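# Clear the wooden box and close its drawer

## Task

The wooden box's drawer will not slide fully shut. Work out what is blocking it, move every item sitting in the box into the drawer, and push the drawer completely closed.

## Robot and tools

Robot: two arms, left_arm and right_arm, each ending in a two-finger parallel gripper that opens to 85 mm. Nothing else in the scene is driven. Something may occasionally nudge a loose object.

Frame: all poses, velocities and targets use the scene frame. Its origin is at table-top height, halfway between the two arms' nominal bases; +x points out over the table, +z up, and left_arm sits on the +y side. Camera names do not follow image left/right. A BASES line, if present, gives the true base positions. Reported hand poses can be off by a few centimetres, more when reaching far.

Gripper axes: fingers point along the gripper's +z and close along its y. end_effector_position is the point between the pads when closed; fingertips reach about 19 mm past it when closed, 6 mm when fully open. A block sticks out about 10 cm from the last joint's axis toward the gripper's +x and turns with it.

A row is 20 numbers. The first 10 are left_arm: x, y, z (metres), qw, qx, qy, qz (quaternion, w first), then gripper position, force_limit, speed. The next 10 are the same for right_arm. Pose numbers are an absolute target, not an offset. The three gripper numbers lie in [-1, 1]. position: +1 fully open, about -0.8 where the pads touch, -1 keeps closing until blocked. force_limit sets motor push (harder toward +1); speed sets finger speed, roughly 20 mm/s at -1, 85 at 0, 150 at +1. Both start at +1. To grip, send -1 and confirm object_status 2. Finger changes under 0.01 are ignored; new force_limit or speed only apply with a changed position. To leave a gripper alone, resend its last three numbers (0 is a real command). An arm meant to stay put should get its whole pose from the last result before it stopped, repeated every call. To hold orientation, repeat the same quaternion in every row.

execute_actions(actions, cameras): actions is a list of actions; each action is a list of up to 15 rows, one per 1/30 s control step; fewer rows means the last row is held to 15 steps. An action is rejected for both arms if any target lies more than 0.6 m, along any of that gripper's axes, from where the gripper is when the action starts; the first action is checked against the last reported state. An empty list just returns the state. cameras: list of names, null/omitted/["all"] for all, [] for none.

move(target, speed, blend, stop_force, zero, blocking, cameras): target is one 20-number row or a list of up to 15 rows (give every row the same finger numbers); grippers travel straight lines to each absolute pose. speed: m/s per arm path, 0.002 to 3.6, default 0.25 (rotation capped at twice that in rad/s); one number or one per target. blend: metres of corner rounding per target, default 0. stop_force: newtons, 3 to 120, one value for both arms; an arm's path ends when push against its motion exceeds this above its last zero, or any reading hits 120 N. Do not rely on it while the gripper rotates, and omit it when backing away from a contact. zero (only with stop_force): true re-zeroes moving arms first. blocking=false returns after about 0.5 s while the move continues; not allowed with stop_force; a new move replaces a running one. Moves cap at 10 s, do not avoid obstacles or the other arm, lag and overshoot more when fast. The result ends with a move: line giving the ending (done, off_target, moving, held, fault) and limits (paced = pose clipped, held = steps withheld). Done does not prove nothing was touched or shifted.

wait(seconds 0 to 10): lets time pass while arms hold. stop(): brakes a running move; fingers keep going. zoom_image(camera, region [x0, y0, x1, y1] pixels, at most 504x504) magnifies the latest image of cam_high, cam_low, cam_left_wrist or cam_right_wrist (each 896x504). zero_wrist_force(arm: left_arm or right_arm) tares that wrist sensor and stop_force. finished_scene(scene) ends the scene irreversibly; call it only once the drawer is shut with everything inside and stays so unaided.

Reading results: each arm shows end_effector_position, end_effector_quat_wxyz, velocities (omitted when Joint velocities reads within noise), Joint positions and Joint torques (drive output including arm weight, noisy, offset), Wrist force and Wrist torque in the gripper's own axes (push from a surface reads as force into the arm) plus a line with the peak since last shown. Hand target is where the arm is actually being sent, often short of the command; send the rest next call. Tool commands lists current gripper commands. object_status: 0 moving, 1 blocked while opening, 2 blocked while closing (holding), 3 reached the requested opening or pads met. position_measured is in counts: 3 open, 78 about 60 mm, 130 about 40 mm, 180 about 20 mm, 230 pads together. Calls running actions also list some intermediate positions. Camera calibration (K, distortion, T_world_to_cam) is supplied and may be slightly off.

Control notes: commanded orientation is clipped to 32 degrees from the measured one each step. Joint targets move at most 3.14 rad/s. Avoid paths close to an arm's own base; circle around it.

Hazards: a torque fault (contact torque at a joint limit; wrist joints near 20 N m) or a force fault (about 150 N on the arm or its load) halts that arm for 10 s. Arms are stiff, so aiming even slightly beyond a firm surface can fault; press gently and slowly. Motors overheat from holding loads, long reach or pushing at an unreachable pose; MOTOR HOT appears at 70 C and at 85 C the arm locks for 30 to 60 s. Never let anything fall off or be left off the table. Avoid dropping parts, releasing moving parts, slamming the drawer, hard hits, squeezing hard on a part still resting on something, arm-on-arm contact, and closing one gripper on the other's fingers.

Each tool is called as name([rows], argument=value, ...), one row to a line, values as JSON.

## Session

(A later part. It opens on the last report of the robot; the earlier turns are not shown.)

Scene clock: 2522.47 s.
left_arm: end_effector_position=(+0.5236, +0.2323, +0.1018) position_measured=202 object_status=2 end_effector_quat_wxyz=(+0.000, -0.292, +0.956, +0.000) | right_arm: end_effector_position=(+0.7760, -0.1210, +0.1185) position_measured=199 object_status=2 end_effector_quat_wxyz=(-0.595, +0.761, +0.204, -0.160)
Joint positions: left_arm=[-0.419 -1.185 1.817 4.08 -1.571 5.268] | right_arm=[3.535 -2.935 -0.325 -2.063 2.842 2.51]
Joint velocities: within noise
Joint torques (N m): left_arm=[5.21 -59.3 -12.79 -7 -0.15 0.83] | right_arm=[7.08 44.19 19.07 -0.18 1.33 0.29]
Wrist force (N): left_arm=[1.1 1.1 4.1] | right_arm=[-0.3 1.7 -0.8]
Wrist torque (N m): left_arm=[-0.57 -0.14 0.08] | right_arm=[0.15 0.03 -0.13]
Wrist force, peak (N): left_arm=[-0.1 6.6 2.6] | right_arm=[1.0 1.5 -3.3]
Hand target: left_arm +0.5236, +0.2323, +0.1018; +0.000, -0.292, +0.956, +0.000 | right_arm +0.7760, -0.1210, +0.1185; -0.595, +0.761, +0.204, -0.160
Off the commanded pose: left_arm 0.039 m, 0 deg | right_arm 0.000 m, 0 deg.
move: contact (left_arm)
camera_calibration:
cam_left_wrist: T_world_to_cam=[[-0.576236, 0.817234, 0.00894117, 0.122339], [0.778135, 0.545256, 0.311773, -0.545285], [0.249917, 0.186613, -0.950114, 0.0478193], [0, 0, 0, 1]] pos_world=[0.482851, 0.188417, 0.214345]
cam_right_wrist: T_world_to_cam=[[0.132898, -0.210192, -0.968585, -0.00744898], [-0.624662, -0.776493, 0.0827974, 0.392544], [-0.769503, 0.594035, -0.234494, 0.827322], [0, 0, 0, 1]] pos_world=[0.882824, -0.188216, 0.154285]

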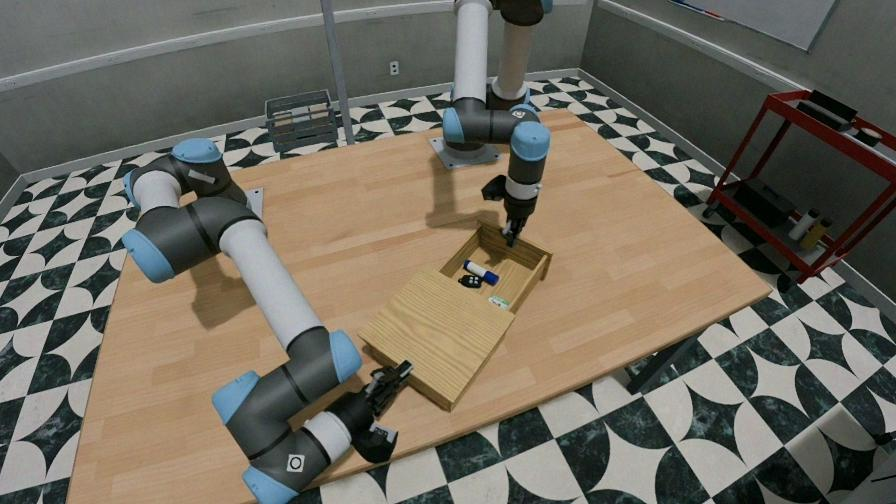

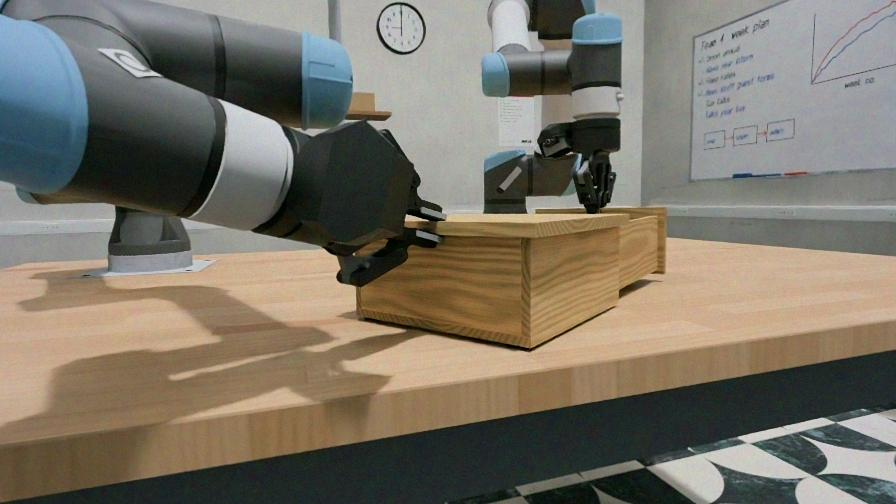

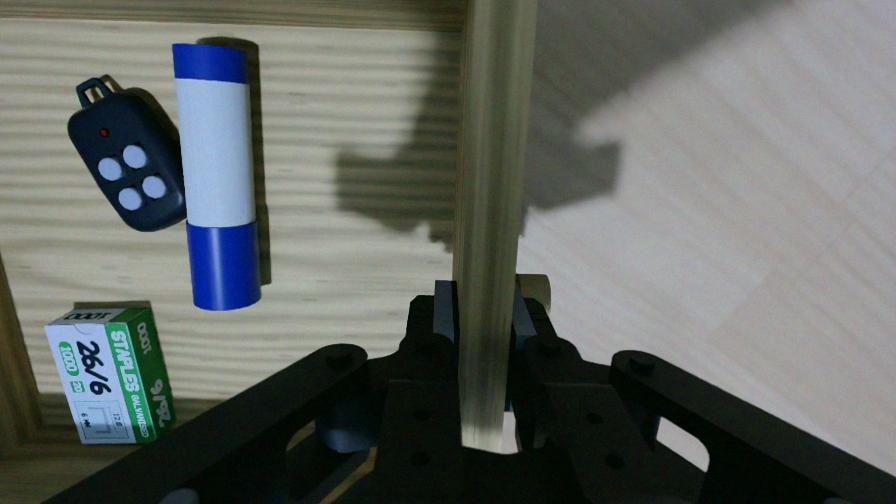

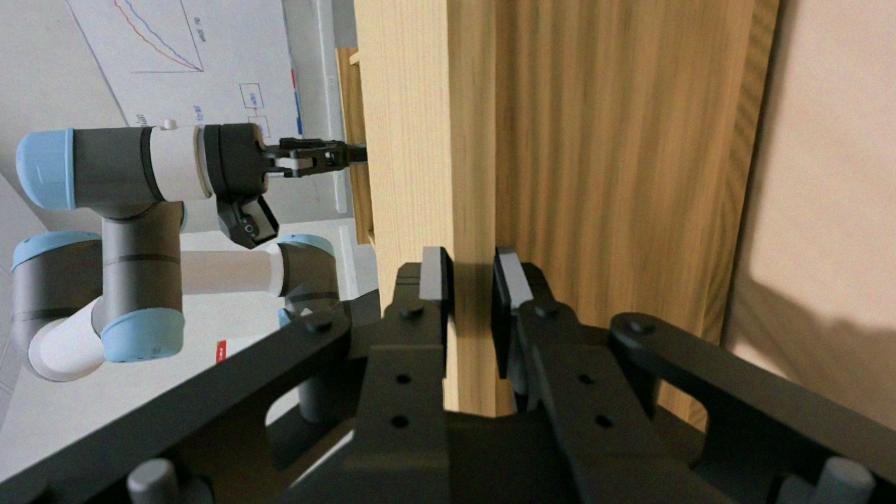

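move([
  [0.5214,0.2356,0.1018,0,0.2924,-0.9563,0,-1,1,-1,0.776,-0.121,0.1185,0.5946,-0.7607,-0.2043,0.1596,-1,0,-1],
  [0.5214,0.2356,0.1055,0,0.2924,-0.9563,0,-1,1,-1,0.776,-0.121,0.1185,0.5946,-0.7607,-0.2043,0.1596,-1,0,-1],
], speed=0.03, cameras=[])

move(target=[0.5454,0.2000,0.1055,0,0.2924,-0.9563,0,-1,1,-1,0.776,-0.121,0.1185,0.5946,-0.7607,-0.2043,0.1596,-1,0,-1], speed=0.015, stop_force=5)

zoom_image(camera="cam_low", region=[595, 200, 675, 310])

Scene clock: 2537.17 s.
left_arm: end_effector_position=(+0.5214, +0.2356, +0.1053) position_measured=202 object_status=2 end_effector_quat_wxyz=(+0.000, -0.292, +0.956, +0.000) | right_arm: end_effector_position=(+0.7760, -0.1210, +0.1185) position_measured=199 object_status=2 end_effector_quat_wxyz=(-0.595, +0.761, +0.204, -0.160)
Joint positions: left_arm=[-0.416 -1.195 1.822 4.086 -1.571 5.271] | right_arm=[3.535 -2.935 -0.325 -2.063 2.842 2.51]
Joint velocities: within noise
Joint torques (N m): left_arm=[6.58 -57.33 -32.35 -0.97 0.7 1.09] | right_arm=[7.3 43.52 17.27 -0.31 1.34 0.28]
Wrist force (N): left_arm=[0.9 -0.3 3.8] | right_arm=[-1.1 1.8 -0.3]
Wrist torque (N m): left_arm=[-0.35 -0.09 -0.06] | right_arm=[0.14 0.02 -0.12]
Wrist force, peak (N): left_arm=[1.1 1.1 4.5] | right_arm=[-1.2 2.0 -0.3]
Hand target: left_arm +0.5214, +0.2356, +0.1055; +0.000, -0.292, +0.956, +0.000 | right_arm +0.7760, -0.1210, +0.1185; -0.595, +0.761, +0.204, -0.160
Off the commanded pose: left_arm 0.000 m, 0 deg | right_arm 0.000 m, 0 deg.
move: done
No camera images: "cameras" was empty.

Scene clock: 2538.43 s.
left_arm: end_effector_position=(+0.5222, +0.2346, +0.1057) position_measured=202 object_status=2 end_effector_quat_wxyz=(+0.000, -0.292, +0.956, +0.000) | right_arm: end_effector_position=(+0.7760, -0.1210, +0.1185) position_measured=199 object_status=2 end_effector_quat_wxyz=(-0.595, +0.761, +0.204, -0.160)
Joint positions: left_arm=[-0.417 -1.194 1.819 4.087 -1.571 5.27] | right_arm=[3.535 -2.935 -0.325 -2.063 2.842 2.51]
Joint velocities: within noise
Joint torques (N m): left_arm=[5.35 -57.29 -13.35 -6.53 0.28 1.07] | right_arm=[6.75 44.41 16.87 -0.19 1.38 0.31]
Wrist force (N): left_arm=[1.1 0.9 4.3] | right_arm=[0.2 1.9 -0.4]
Wrist torque (N m): left_arm=[-0.43 -0.13 0.09] | right_arm=[0.13 0.01 -0.13]
Wrist force, peak (N): left_arm=[2.0 5.7 3.6] | right_arm=[0.5 3.1 -3.2]
Hand target: left_arm +0.5222, +0.2346, +0.1057; +0.000, -0.292, +0.956, +0.000 | right_arm +0.7760, -0.1210, +0.1185; -0.595, +0.761, +0.204, -0.160
Off the commanded pose: left_arm 0.042 m, 0 deg | right_arm 0.000 m, 0 deg.
move: contact (left_arm)
camera_calibration:
cam_left_wrist: T_world_to_cam=[[-0.576327, 0.817174, 0.00863655, 0.119821], [0.777975, 0.545384, 0.311946, -0.546598], [0.250204, 0.186502, -0.950061, 0.0513366], [0, 0, 0, 1]] pos_world=[0.481451, 0.190617, 0.218247]
cam_right_wrist: T_world_to_cam=[[0.132898, -0.210192, -0.968585, -0.00744898], [-0.624662, -0.776493, 0.0827974, 0.392544], [-0.769503, 0.594035, -0.234494, 0.827322], [0, 0, 0, 1]] pos_world=[0.882824, -0.188216, 0.154285]

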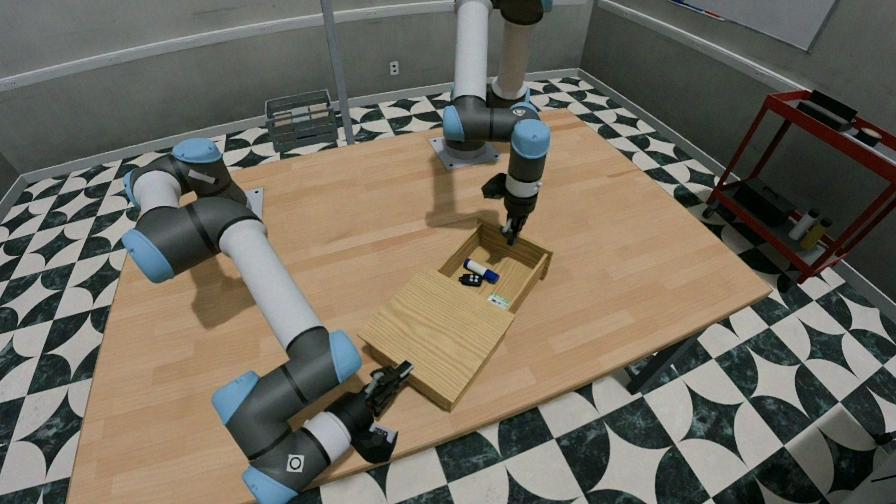

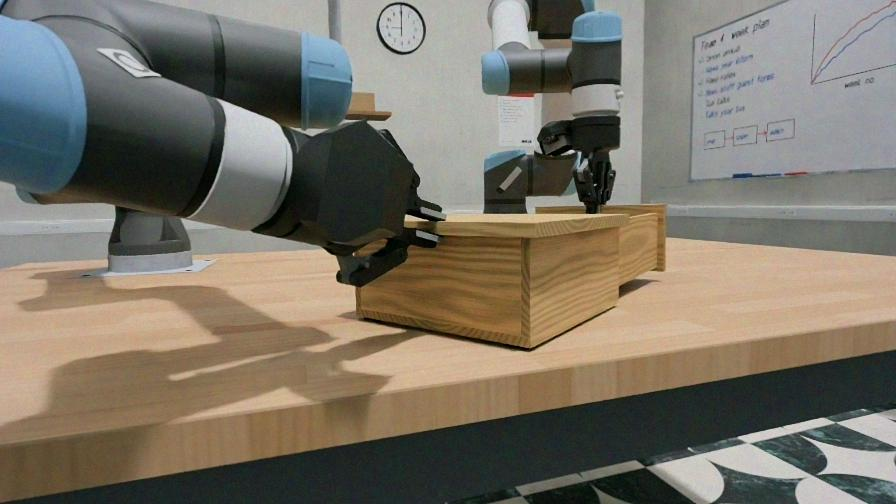

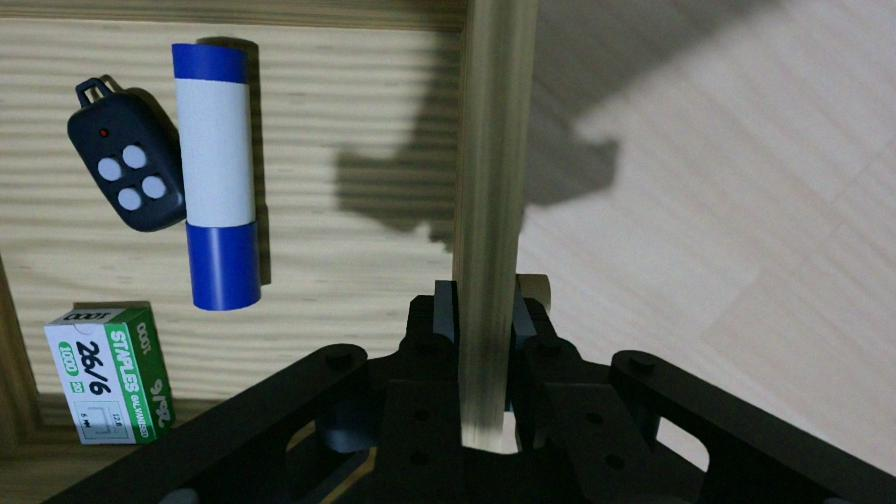

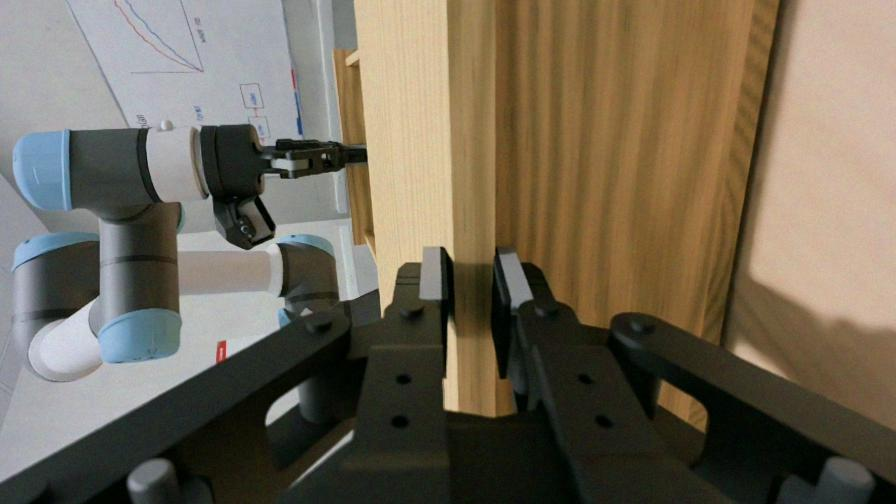

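Scaled by 4.582 from the camera's 896x504 image, which has a finer 1280x720 frame.

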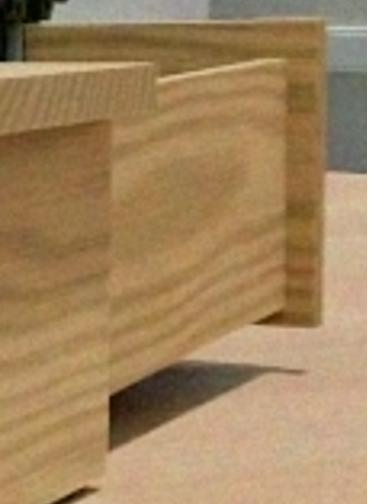

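move([
  [0.5189,0.2397,0.104,0,0.2924,-0.9563,0,-1,1,-1,0.776,-0.121,0.1185,0.5946,-0.7607,-0.2043,0.1596,-1,0,-1],
  [0.5210,0.2411,0.104,0,0.2924,-0.9563,0,-1,1,-1,0.776,-0.121,0.1185,0.5946,-0.7607,-0.2043,0.1596,-1,0,-1],
], speed=0.03, cameras=[])

move(target=[0.5480,0.2010,0.104,0,0.2924,-0.9563,0,-1,1,-1,0.776,-0.121,0.1185,0.5946,-0.7607,-0.2043,0.1596,-1,0,-1], speed=0.015, stop_force=5, cameras=[])

Scene clock: 2570.03 s.
left_arm: end_effector_position=(+0.5209, +0.2409, +0.1041) position_measured=202 object_status=2 end_effector_quat_wxyz=(+0.000, -0.292, +0.956, +0.000) | right_arm: end_effector_position=(+0.7760, -0.1210, +0.1185) position_measured=199 object_status=2 end_effector_quat_wxyz=(-0.595, +0.761, +0.204, -0.160)
Joint positions: left_arm=[-0.408 -1.197 1.828 4.081 -1.571 5.279] | right_arm=[3.535 -2.935 -0.325 -2.063 2.842 2.51]
Joint velocities: within noise
Joint torques (N m): left_arm=[7.18 -13.61 -28.88 -1.46 -1.11 1.04] | right_arm=[6.3 44.4 14.7 -0.08 1.51 0.21]
Wrist force (N): left_arm=[1.0 0.0 3.8] | right_arm=[-1.1 1.6 0.0]
Wrist torque (N m): left_arm=[-0.31 -0.09 -0.05] | right_arm=[0.13 0.04 -0.13]
Wrist force, peak (N): left_arm=[1.2 0.9 4.4] | right_arm=[0.1 2.3 -0.3]
Hand target: left_arm +0.5210, +0.2411, +0.1040; +0.000, -0.292, +0.956, +0.000 | right_arm +0.7760, -0.1210, +0.1185; -0.595, +0.761, +0.204, -0.160
Off the commanded pose: left_arm 0.000 m, 0 deg | right_arm 0.000 m, 0 deg.
move: done
No camera images: "cameras" was empty.

Scene clock: 2571.93 s.
left_arm: end_effector_position=(+0.5266, +0.2328, +0.1040) position_measured=202 object_status=2 end_effector_quat_wxyz=(+0.000, -0.292, +0.956, +0.000) | right_arm: end_effector_position=(+0.7760, -0.1210, +0.1185) position_measured=199 object_status=2 end_effector_quat_wxyz=(-0.595, +0.761, +0.204, -0.160)
Joint positions: left_arm=[-0.416 -1.182 1.806 4.088 -1.571 5.27] | right_arm=[3.535 -2.935 -0.325 -2.063 2.842 2.51]
Joint velocities: within noise
Joint torques (N m): left_arm=[6.14 -57.27 -12.44 -6.47 0.07 1.08] | right_arm=[6.58 44.01 13.82 -0.21 1.49 0.22]
Wrist force (N): left_arm=[0.4 0.6 4.0] | right_arm=[-1.0 2.2 -1.1]
Wrist torque (N m): left_arm=[-0.44 -0.03 -0.21] | right_arm=[0.18 0.15 -0.07]
Wrist force, peak (N): left_arm=[1.6 5.7 3.4] | right_arm=[-2.8 -0.5 -3.1]
Hand target: left_arm +0.5266, +0.2328, +0.1040; +0.000, -0.292, +0.956, +0.000 | right_arm +0.7760, -0.1210, +0.1185; -0.595, +0.761, +0.204, -0.160
Off the commanded pose: left_arm 0.038 m, 0 deg | right_arm 0.000 m, 0 deg.
move: contact (left_arm)
No camera images: "cameras" was empty.

move([
  [0.5249,0.2353,0.104,0,0.2924,-0.9563,0,-1,1,-1,0.776,-0.121,0.1185,0.5946,-0.7607,-0.2043,0.1596,-1,0,-1],
  [0.5258,0.2359,0.104,0,0.2874,-0.9578,0,-1,1,-1,0.776,-0.121,0.1185,0.5946,-0.7607,-0.2043,0.1596,-1,0,-1],
], speed=0.03, cameras=[])

move(target=[0.5478,0.2025,0.104,0,0.2874,-0.9578,0,-1,1,-1,0.776,-0.121,0.1185,0.5946,-0.7607,-0.2043,0.1596,-1,0,-1], speed=0.015, stop_force=5, cameras=[])

Scene clock: 2589.23 s.
left_arm: end_effector_position=(+0.5258, +0.2359, +0.1041) position_measured=202 object_status=2 end_effector_quat_wxyz=(+0.000, -0.288, +0.958, +0.000) | right_arm: end_effector_position=(+0.7760, -0.1210, +0.1185) position_measured=199 object_status=2 end_effector_quat_wxyz=(-0.595, +0.761, +0.204, -0.160)
Joint positions: left_arm=[-0.412 -1.185 1.81 4.087 -1.571 5.285] | right_arm=[3.535 -2.935 -0.325 -2.063 2.842 2.51]
Joint velocities: within noise
Joint torques (N m): left_arm=[5.27 -15.25 -32.29 -0.71 0.95 1.46] | right_arm=[6.84 44.11 14.16 -0.02 1.51 0.2]
Wrist force (N): left_arm=[0.9 -0.2 3.8] | right_arm=[-1.2 1.6 -1.0]
Wrist torque (N m): left_arm=[-0.34 -0.08 -0.06] | right_arm=[0.20 0.17 -0.06]
Wrist force, peak (N): left_arm=[0.6 0.5 4.4] | right_arm=[-1.1 2.3 -1.0]
Hand target: left_arm +0.5258, +0.2359, +0.1040; +0.000, -0.287, +0.958, +0.000 | right_arm +0.7760, -0.1210, +0.1185; -0.595, +0.761, +0.204, -0.160
Off the commanded pose: left_arm 0.000 m, 0 deg | right_arm 0.000 m, 0 deg.
move: done
No camera images: "cameras" was empty.

Scene clock: 2590.53 s.
left_arm: end_effector_position=(+0.5265, +0.2349, +0.1040) position_measured=202 object_status=2 end_effector_quat_wxyz=(+0.000, -0.287, +0.958, +0.000) | right_arm: end_effector_position=(+0.7760, -0.1210, +0.1185) position_measured=199 object_status=2 end_effector_quat_wxyz=(-0.595, +0.761, +0.204, -0.160)
Joint positions: left_arm=[-0.413 -1.183 1.808 4.088 -1.571 5.284] | right_arm=[3.535 -2.935 -0.325 -2.063 2.842 2.51]
Joint velocities: within noise
Joint torques (N m): left_arm=[6.45 -57.66 -13.5 -6.93 1.02 0.89] | right_arm=[6.61 44.34 14.32 -0.02 1.56 0.18]
Wrist force (N): left_arm=[1.6 2.6 3.6] | right_arm=[-1.6 1.1 -1.2]
Wrist torque (N m): left_arm=[-0.34 -0.09 -0.18] | right_arm=[0.25 0.15 -0.03]
Wrist force, peak (N): left_arm=[2.8 5.0 3.1] | right_arm=[-2.0 0.3 -3.0]
Hand target: left_arm +0.5265, +0.2349, +0.1040; +0.000, -0.287, +0.958, +0.000 | right_arm +0.7760, -0.1210, +0.1185; -0.595, +0.761, +0.204, -0.160
Off the commanded pose: left_arm 0.039 m, 0 deg | right_arm 0.000 m, 0 deg.
move: contact (left_arm)
No camera images: "cameras" was empty.

move([
  [0.5249,0.2374,0.104,0,0.2874,-0.9578,0,-1,1,-1,0.776,-0.121,0.1185,0.5946,-0.7607,-0.2043,0.1596,-1,0,-1],
  [0.5239,0.2368,0.104,0,0.2874,-0.9578,0,-1,1,-1,0.776,-0.121,0.1185,0.5946,-0.7607,-0.2043,0.1596,-1,0,-1],
], speed=0.03, cameras=[])

move(target=[0.5459,0.2034,0.104,0,0.2874,-0.9578,0,-1,1,-1,0.776,-0.121,0.1185,0.5946,-0.7607,-0.2043,0.1596,-1,0,-1], speed=0.015, stop_force=5)

zoom_image(camera="cam_high", region=[420, 200, 560, 340])

Scene clock: 2601.53 s.
left_arm: end_effector_position=(+0.5241, +0.2369, +0.1040) position_measured=202 object_status=2 end_effector_quat_wxyz=(+0.000, -0.287, +0.958, +0.000) | right_arm: end_effector_position=(+0.7760, -0.1210, +0.1185) position_measured=199 object_status=2 end_effector_quat_wxyz=(-0.595, +0.761, +0.204, -0.160)
Joint positions: left_arm=[-0.412 -1.189 1.816 4.085 -1.571 5.285] | right_arm=[3.535 -2.935 -0.325 -2.063 2.842 2.51]
Joint velocities: within noise
Joint torques (N m): left_arm=[-3.98 -55.72 -11.17 -6.1 0.83 -0.96] | right_arm=[6.38 44.16 14.11 0.11 1.63 0.04]
Wrist force (N): left_arm=[-0.4 -0.5 4.3] | right_arm=[-1.1 1.6 -1.2]
Wrist torque (N m): left_arm=[-0.33 -0.09 -0.36] | right_arm=[0.20 0.20 -0.05]
Wrist force, peak (N): left_arm=[1.6 2.7 4.0] | right_arm=[-1.6 1.9 -1.3]
Hand target: left_arm +0.5239, +0.2368, +0.1040; +0.000, -0.287, +0.958, +0.000 | right_arm +0.7760, -0.1210, +0.1185; -0.595, +0.761, +0.204, -0.160
Off the commanded pose: left_arm 0.000 m, 0 deg | right_arm 0.000 m, 0 deg.
move: done
No camera images: "cameras" was empty.

Scene clock: 2603.07 s.
left_arm: end_effector_position=(+0.5264, +0.2329, +0.1040) position_measured=202 object_status=2 end_effector_quat_wxyz=(+0.000, -0.287, +0.958, +0.000) | right_arm: end_effector_position=(+0.7760, -0.1210, +0.1185) position_measured=199 object_status=2 end_effector_quat_wxyz=(-0.595, +0.761, +0.204, -0.160)
Joint positions: left_arm=[-0.416 -1.182 1.807 4.088 -1.571 5.281] | right_arm=[3.535 -2.935 -0.325 -2.063 2.842 2.51]
Joint velocities: within noise
Joint torques (N m): left_arm=[5.49 -57.01 -11.94 -6.66 0.68 1.09] | right_arm=[6.26 44.39 13.69 0.18 1.56 0.03]
Wrist force (N): left_arm=[0.7 2.1 4.2] | right_arm=[-1.7 1.9 -1.2]
Wrist torque (N m): left_arm=[-0.38 -0.03 -0.26] | right_arm=[0.22 0.23 -0.04]
Wrist force, peak (N): left_arm=[2.1 4.6 3.6] | right_arm=[-1.7 1.0 -2.8]
Hand target: left_arm +0.5264, +0.2329, +0.1040; +0.000, -0.287, +0.958, +0.000 | right_arm +0.7760, -0.1210, +0.1185; -0.595, +0.761, +0.204, -0.160
Off the commanded pose: left_arm 0.035 m, 0 deg | right_arm 0.000 m, 0 deg.
move: contact (left_arm)
camera_calibration:
cam_left_wrist: T_world_to_cam=[[-0.567679, 0.823201, 0.0089465, 0.11765], [0.783778, 0.537104, 0.311788, -0.549559], [0.251859, 0.184007, -0.95011, 0.0486808], [0, 0, 0, 1]] pos_world=[0.485259, 0.189363, 0.216545]
cam_right_wrist: T_world_to_cam=[[0.132898, -0.210192, -0.968585, -0.00744898], [-0.624662, -0.776493, 0.0827974, 0.392544], [-0.769503, 0.594035, -0.234494, 0.827322], [0, 0, 0, 1]] pos_world=[0.882824, -0.188216, 0.154285]

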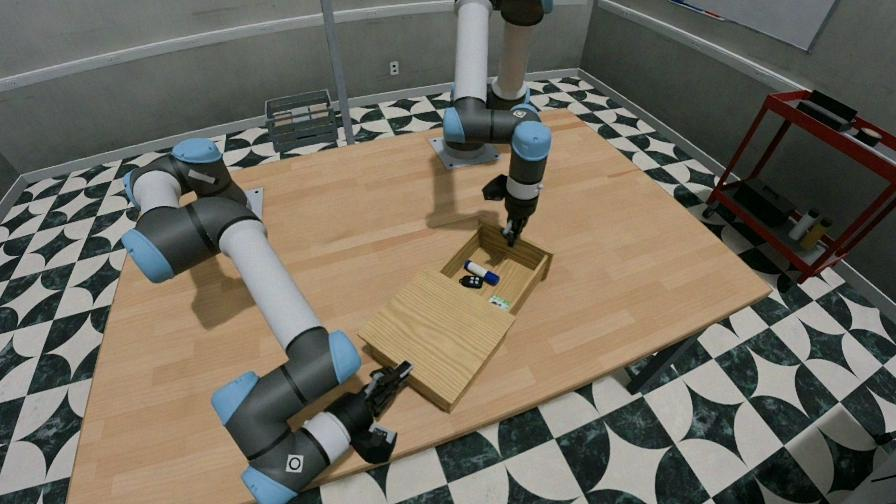

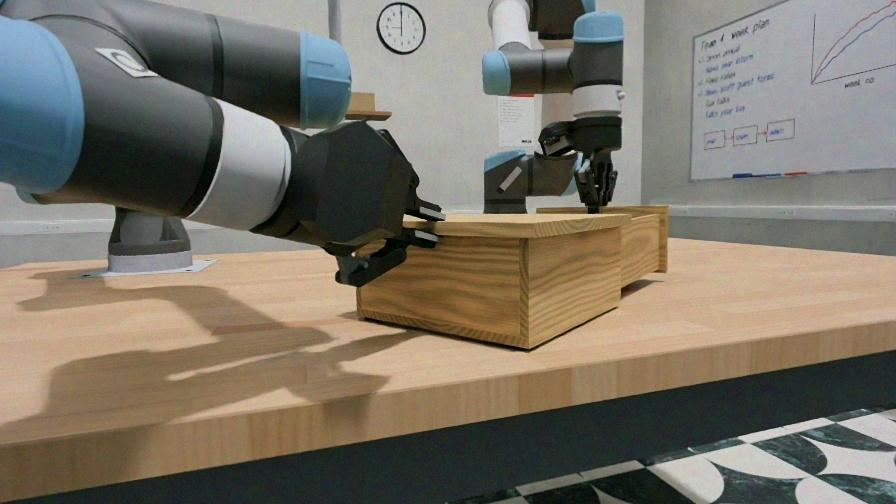

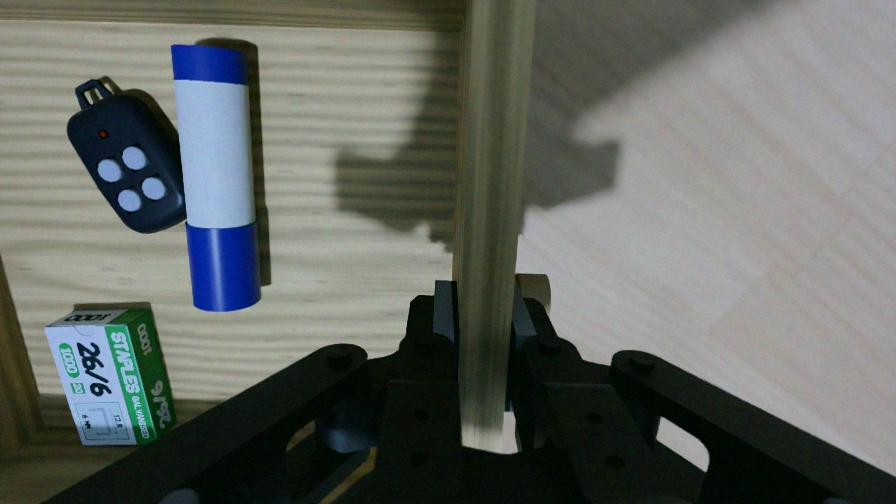

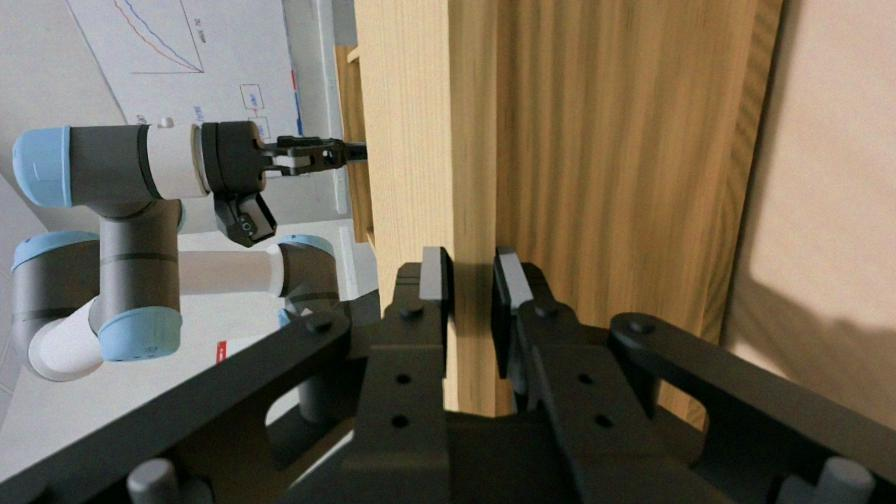

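Scaled by 3.600 from the camera's 896x504 image, which has a finer 1280x720 frame.

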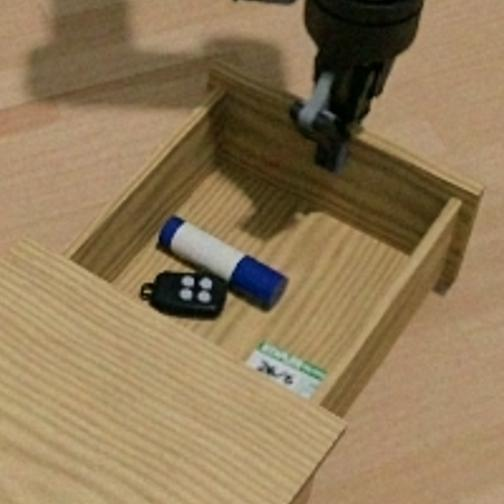

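move([
  [0.5253,0.2346,0.104,0,0.2874,-0.9578,0,-1,1,-1,0.776,-0.121,0.1185,0.5946,-0.7607,-0.2043,0.1596,-1,0,-1],
  [0.5228,0.2346,0.104,0,0.2924,-0.9563,0,-1,1,-1,0.776,-0.121,0.1185,0.5946,-0.7607,-0.2043,0.1596,-1,0,-1],
], speed=0.03, cameras=[])

move(target=[0.5452,0.2014,0.104,0,0.2924,-0.9563,0,-1,1,-1,0.776,-0.121,0.1185,0.5946,-0.7607,-0.2043,0.1596,-1,0,-1], speed=0.015, stop_force=7, cameras=[])

wait(seconds=0.3, cameras=[])

Scene clock: 2632.40 s.
left_arm: end_effector_position=(+0.5229, +0.2346, +0.1040) position_measured=202 object_status=2 end_effector_quat_wxyz=(+0.000, -0.292, +0.956, +0.000) | right_arm: end_effector_position=(+0.7760, -0.1210, +0.1185) position_measured=199 object_status=2 end_effector_quat_wxyz=(-0.595, +0.761, +0.204, -0.160)
Joint positions: left_arm=[-0.416 -1.19 1.818 4.084 -1.571 5.271] | right_arm=[3.535 -2.935 -0.325 -2.063 2.842 2.51]
Joint velocities: within noise
Joint torques (N m): left_arm=[-5.91 -55.98 -10.21 -6.3 0.12 -0.94] | right_arm=[6.52 43.86 13.77 0.2 1.59 -0.08]
Wrist force (N): left_arm=[-0.4 -0.7 4.0] | right_arm=[-0.9 1.3 -1.2]
Wrist torque (N m): left_arm=[-0.36 -0.10 -0.36] | right_arm=[0.17 0.20 -0.04]
Wrist force, peak (N): left_arm=[0.9 2.0 4.4] | right_arm=[-1.8 2.0 -1.3]
Hand target: left_arm +0.5228, +0.2346, +0.1040; +0.000, -0.292, +0.956, +0.000 | right_arm +0.7760, -0.1210, +0.1185; -0.595, +0.761, +0.204, -0.160
Off the commanded pose: left_arm 0.000 m, 0 deg | right_arm 0.000 m, 0 deg.
move: done
No camera images: "cameras" was empty.

Scene clock: 2636.10 s.
left_arm: end_effector_position=(+0.5452, +0.2014, +0.1040) position_measured=202 object_status=2 end_effector_quat_wxyz=(+0.000, -0.292, +0.956, +0.000) | right_arm: end_effector_position=(+0.7760, -0.1210, +0.1185) position_measured=199 object_status=2 end_effector_quat_wxyz=(-0.595, +0.761, +0.204, -0.160)
Joint positions: left_arm=[-0.451 -1.132 1.729 4.115 -1.571 5.236] | right_arm=[3.535 -2.935 -0.325 -2.063 2.842 2.51]
Joint velocities: within noise
Joint torques (N m): left_arm=[-8.87 -21.47 -34.59 -2.17 -1.22 -0.88] | right_arm=[6 44.5 14.29 0.33 1.69 -0.08]
Wrist force (N): left_arm=[-0.1 0.8 7.1] | right_arm=[-1.1 1.8 -2.1]
Wrist torque (N m): left_arm=[-1.04 0.37 -0.25] | right_arm=[0.15 0.19 -0.04]
Wrist force, peak (N): left_arm=[-0.2 0.7 7.3] | right_arm=[-1.4 2.0 -4.7]
Hand target: left_arm +0.5452, +0.2014, +0.1040; +0.000, -0.292, +0.956, +0.000 | right_arm +0.7760, -0.1210, +0.1185; -0.595, +0.761, +0.204, -0.160
Off the commanded pose: left_arm 0.000 m, 0 deg | right_arm 0.000 m, 0 deg.
move: done
No camera images: "cameras" was empty.

Scene clock: 2636.40 s.
left_arm: end_effector_position=(+0.5452, +0.2014, +0.1040) position_measured=202 object_status=2 end_effector_quat_wxyz=(+0.000, -0.292, +0.956, +0.000) | right_arm: end_effector_position=(+0.7760, -0.1210, +0.1185) position_measured=199 object_status=2 end_effector_quat_wxyz=(-0.595, +0.761, +0.204, -0.160)
Joint positions: left_arm=[-0.451 -1.132 1.729 4.115 -1.571 5.236] | right_arm=[3.535 -2.935 -0.325 -2.063 2.842 2.51]
Joint velocities: within noise
Joint torques (N m): left_arm=[-8.27 -20.94 -34.57 -2.29 -1.28 -1.02] | right_arm=[6.14 43.95 14.27 0.29 1.75 -0.13]
Wrist force (N): left_arm=[0.2 1.4 6.9] | right_arm=[-1.3 1.9 -2.1]
Wrist torque (N m): left_arm=[-0.98 0.36 -0.25] | right_arm=[0.19 0.21 -0.04]
Wrist force, peak (N): left_arm=[-0.3 0.9 7.4] | right_arm=[-1.1 2.1 -2.2]
Hand target: left_arm +0.5452, +0.2014, +0.1040; +0.000, -0.292, +0.956, +0.000 | right_arm +0.7760, -0.1210, +0.1185; -0.595, +0.761, +0.204, -0.160
Tool commands: left_gripper/position=-1.0 left_gripper/force_limit=+1.0 left_gripper/speed=-1.0 right_gripper/position=-1.0 right_gripper/force_limit=+0.0 right_gripper/speed=-1.0
Off the commanded pose: left_arm 0.000 m, 0 deg | right_arm 0.000 m, 0 deg.
wait: 0.30 s; at rest by 0.17 s
No camera images: "cameras" was empty.

move([
  [0.5452,0.2014,0.102,0,0.2924,-0.9563,0,-1,1,-1,0.776,-0.121,0.1185,0.5946,-0.7607,-0.2043,0.1596,-1,0,-1],
  [0.5955,0.1268,0.102,0,0.2924,-0.9563,0,-1,1,-1,0.776,-0.121,0.1185,0.5946,-0.7607,-0.2043,0.1596,-1,0,-1],
], speed=0.03, stop_force=8)

zoom_image(camera="cam_high", region=[400, 200, 560, 360])

Scene clock: 2650.40 s.
left_arm: end_effector_position=(+0.5955, +0.1268, +0.1020) position_measured=202 object_status=2 end_effector_quat_wxyz=(+0.000, -0.292, +0.956, +0.000) | right_arm: end_effector_position=(+0.7760, -0.1210, +0.1185) position_measured=199 object_status=2 end_effector_quat_wxyz=(-0.595, +0.761, +0.204, -0.160)
Joint positions: left_arm=[-0.517 -0.988 1.502 4.199 -1.571 5.169] | right_arm=[3.535 -2.935 -0.325 -2.063 2.842 2.51]
Joint velocities: within noise
Joint torques (N m): left_arm=[-10.22 -22.9 -32.07 -0.99 1.21 -1.22] | right_arm=[5.87 44.36 14.71 0.48 1.91 -0.05]
Wrist force (N): left_arm=[-0.3 4.0 1.2] | right_arm=[-1.4 3.0 -2.4]
Wrist torque (N m): left_arm=[0.45 0.84 -0.10] | right_arm=[0.20 0.18 -0.03]
Wrist force, peak (N): left_arm=[0.0 1.0 7.6] | right_arm=[-0.1 4.0 -2.0]
Hand target: left_arm +0.5955, +0.1268, +0.1020; +0.000, -0.292, +0.956, +0.000 | right_arm +0.7760, -0.1210, +0.1185; -0.595, +0.761, +0.204, -0.160
Off the commanded pose: left_arm 0.000 m, 0 deg | right_arm 0.000 m, 0 deg.
move: done
camera_calibration:
cam_left_wrist: T_world_to_cam=[[-0.576236, 0.817234, 0.00894117, 0.249986], [0.778135, 0.545256, 0.311773, -0.543771], [0.249917, 0.186613, -0.950114, 0.0497279], [0, 0, 0, 1]] pos_world=[0.554751, 0.082917, 0.214545]
cam_right_wrist: T_world_to_cam=[[0.132898, -0.210192, -0.968585, -0.00744898], [-0.624662, -0.776493, 0.0827974, 0.392544], [-0.769503, 0.594035, -0.234494, 0.827322], [0, 0, 0, 1]] pos_world=[0.882824, -0.188216, 0.154285]

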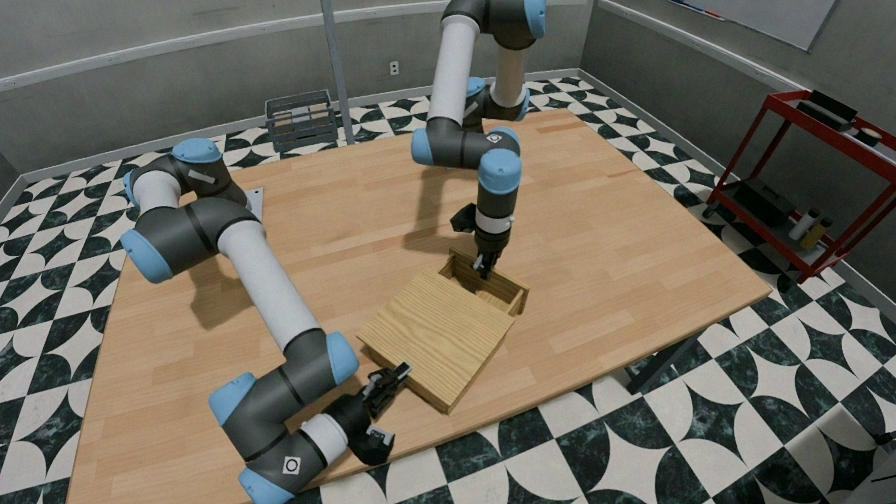

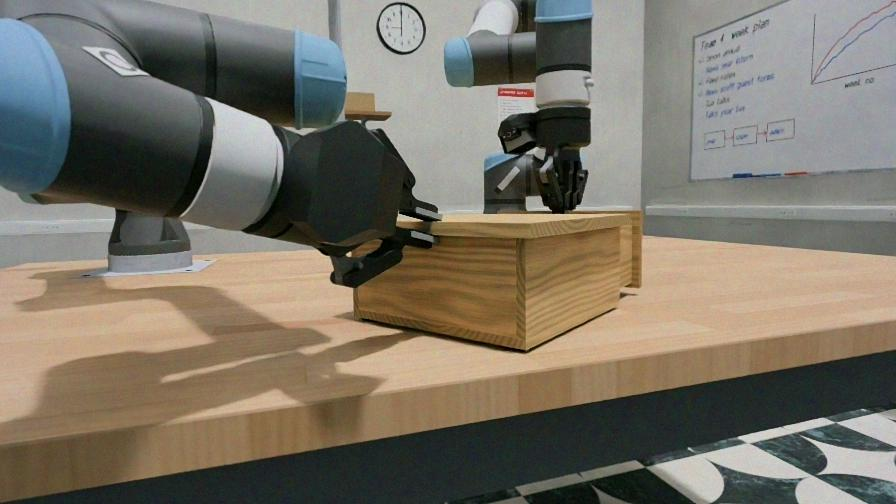

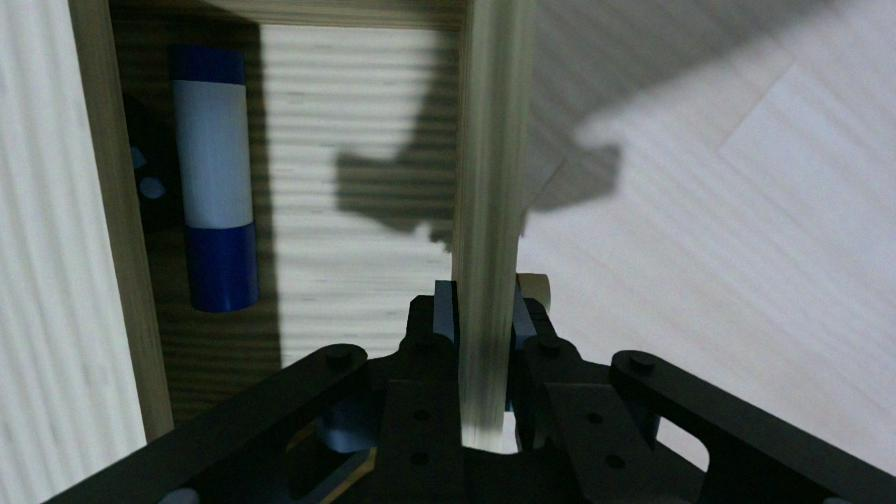

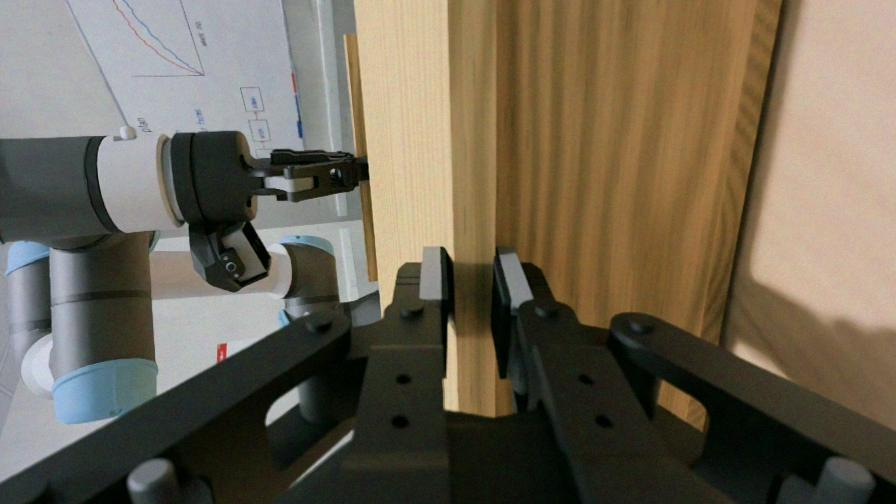

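Scaled by 3.150 from the camera's 896x504 image, which has a finer 1280x720 frame.

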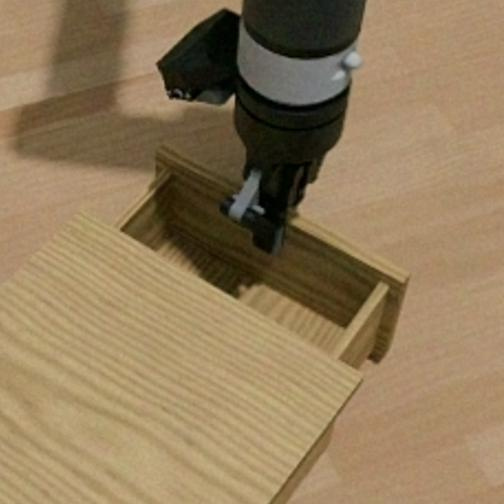

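move([
  [0.5955,0.1268,0.102,0,0.2924,-0.9563,0,-0.3,1,-1,0.776,-0.121,0.1185,0.5946,-0.7607,-0.2043,0.1596,-1,0,-1],
  [0.5955,0.1268,0.155,0,0.2924,-0.9563,0,-0.3,1,-1,0.776,-0.121,0.1185,0.5946,-0.7607,-0.2043,0.1596,-1,0,-1],
  [0.5733,0.1722,0.155,0,0.2924,-0.9563,0,-1,-1,-1,0.776,-0.121,0.1185,0.5946,-0.7607,-0.2043,0.1596,-1,0,-1],
], speed=[0.05,0.05,0.1])

zoom_image(camera="cam_high", region=[400, 200, 560, 360])

Scene clock: 2673.50 s.
left_arm: end_effector_position=(+0.5733, +0.1722, +0.1550) position_measured=230 object_status=3 end_effector_quat_wxyz=(+0.000, -0.292, +0.956, +0.000) | right_arm: end_effector_position=(+0.7760, -0.1210, +0.1185) position_measured=199 object_status=2 end_effector_quat_wxyz=(-0.595, +0.761, +0.204, -0.160)
Joint positions: left_arm=[-0.473 -1.119 1.56 4.272 -1.571 5.214] | right_arm=[3.535 -2.935 -0.325 -2.063 2.842 2.51]
Joint velocities: within noise
Joint torques (N m): left_arm=[7.29 -59.06 -12.72 -5.24 -1.09 1.28] | right_arm=[5.08 44.97 17.23 0.89 2.08 -0.12]
Wrist force (N): left_arm=[0.9 -0.4 0.1] | right_arm=[-1.1 1.3 0.3]
Wrist torque (N m): left_arm=[-0.09 -0.05 -0.05] | right_arm=[0.21 0.19 -0.04]
Wrist force, peak (N): left_arm=[-0.5 4.4 1.4] | right_arm=[-1.2 3.3 -2.5]
Hand target: left_arm +0.5733, +0.1722, +0.1550; +0.000, -0.292, +0.956, +0.000 | right_arm +0.7760, -0.1210, +0.1185; -0.595, +0.761, +0.204, -0.160
Off the commanded pose: left_arm 0.000 m, 0 deg | right_arm 0.000 m, 0 deg.
move: done
camera_calibration:
cam_left_wrist: T_world_to_cam=[[-0.576236, 0.817234, 0.00894117, 0.199618], [0.778135, 0.545256, 0.311773, -0.567775], [0.249917, 0.186613, -0.950114, 0.0971599], [0, 0, 0, 1]] pos_world=[0.532551, 0.128317, 0.267545]
cam_right_wrist: T_world_to_cam=[[0.132898, -0.210192, -0.968585, -0.00744898], [-0.624662, -0.776493, 0.0827974, 0.392544], [-0.769503, 0.594035, -0.234494, 0.827322], [0, 0, 0, 1]] pos_world=[0.882824, -0.188216, 0.154285]

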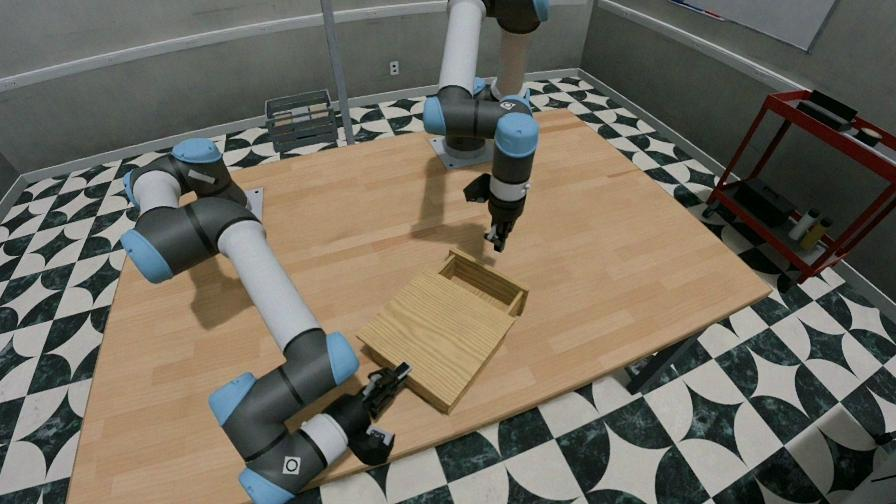

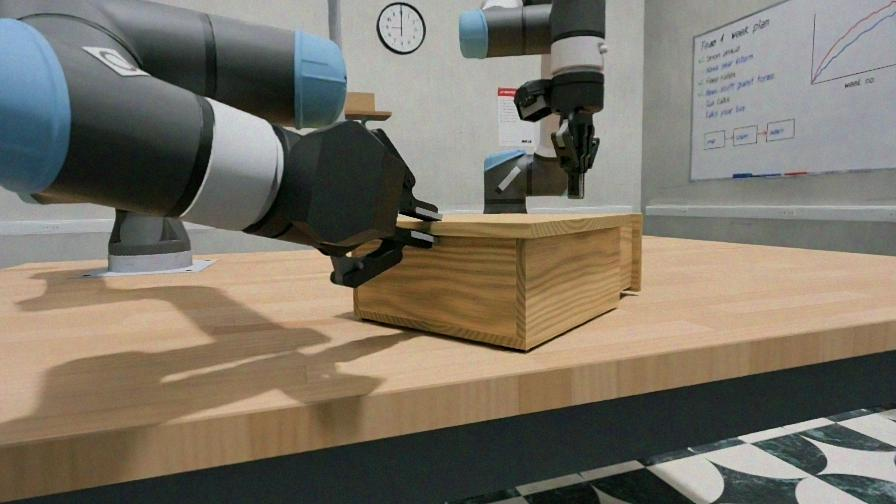

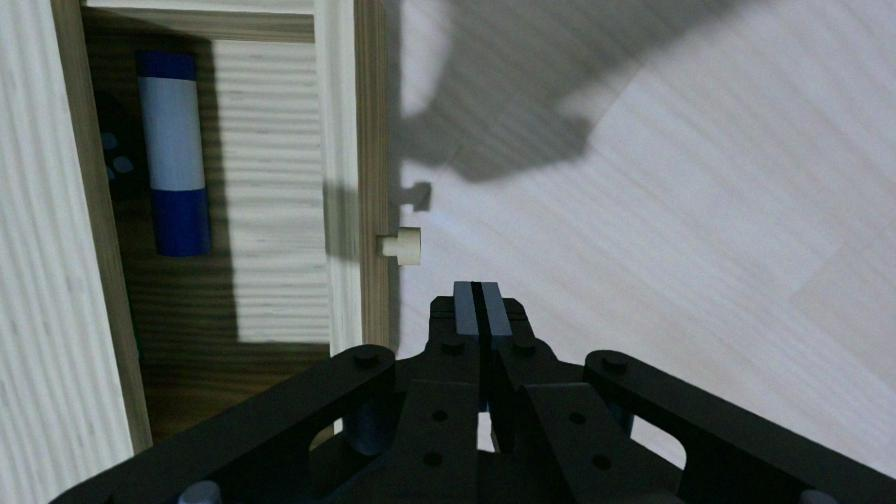

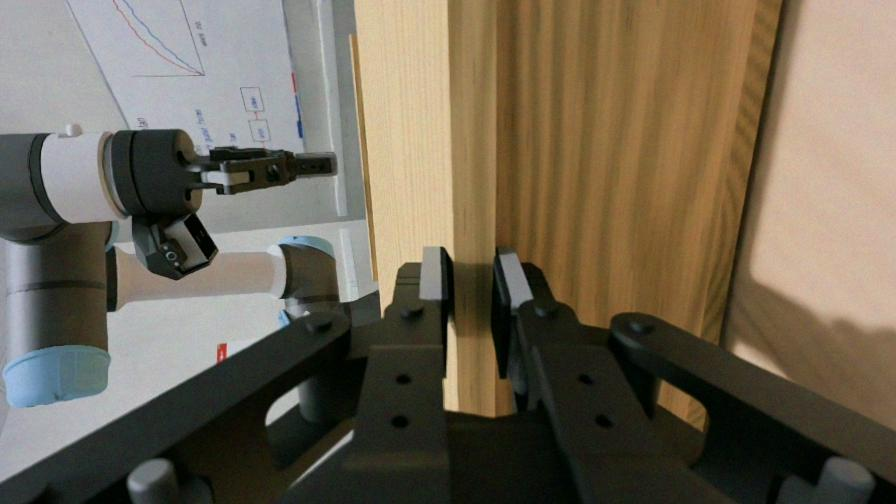

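Scaled by 3.150 from the camera's 896x504 image, which has a finer 1280x720 frame.

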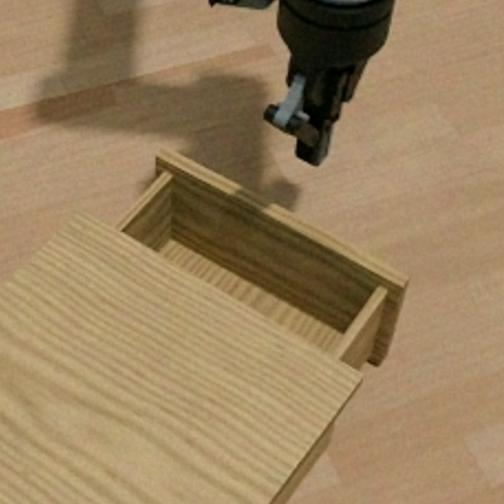

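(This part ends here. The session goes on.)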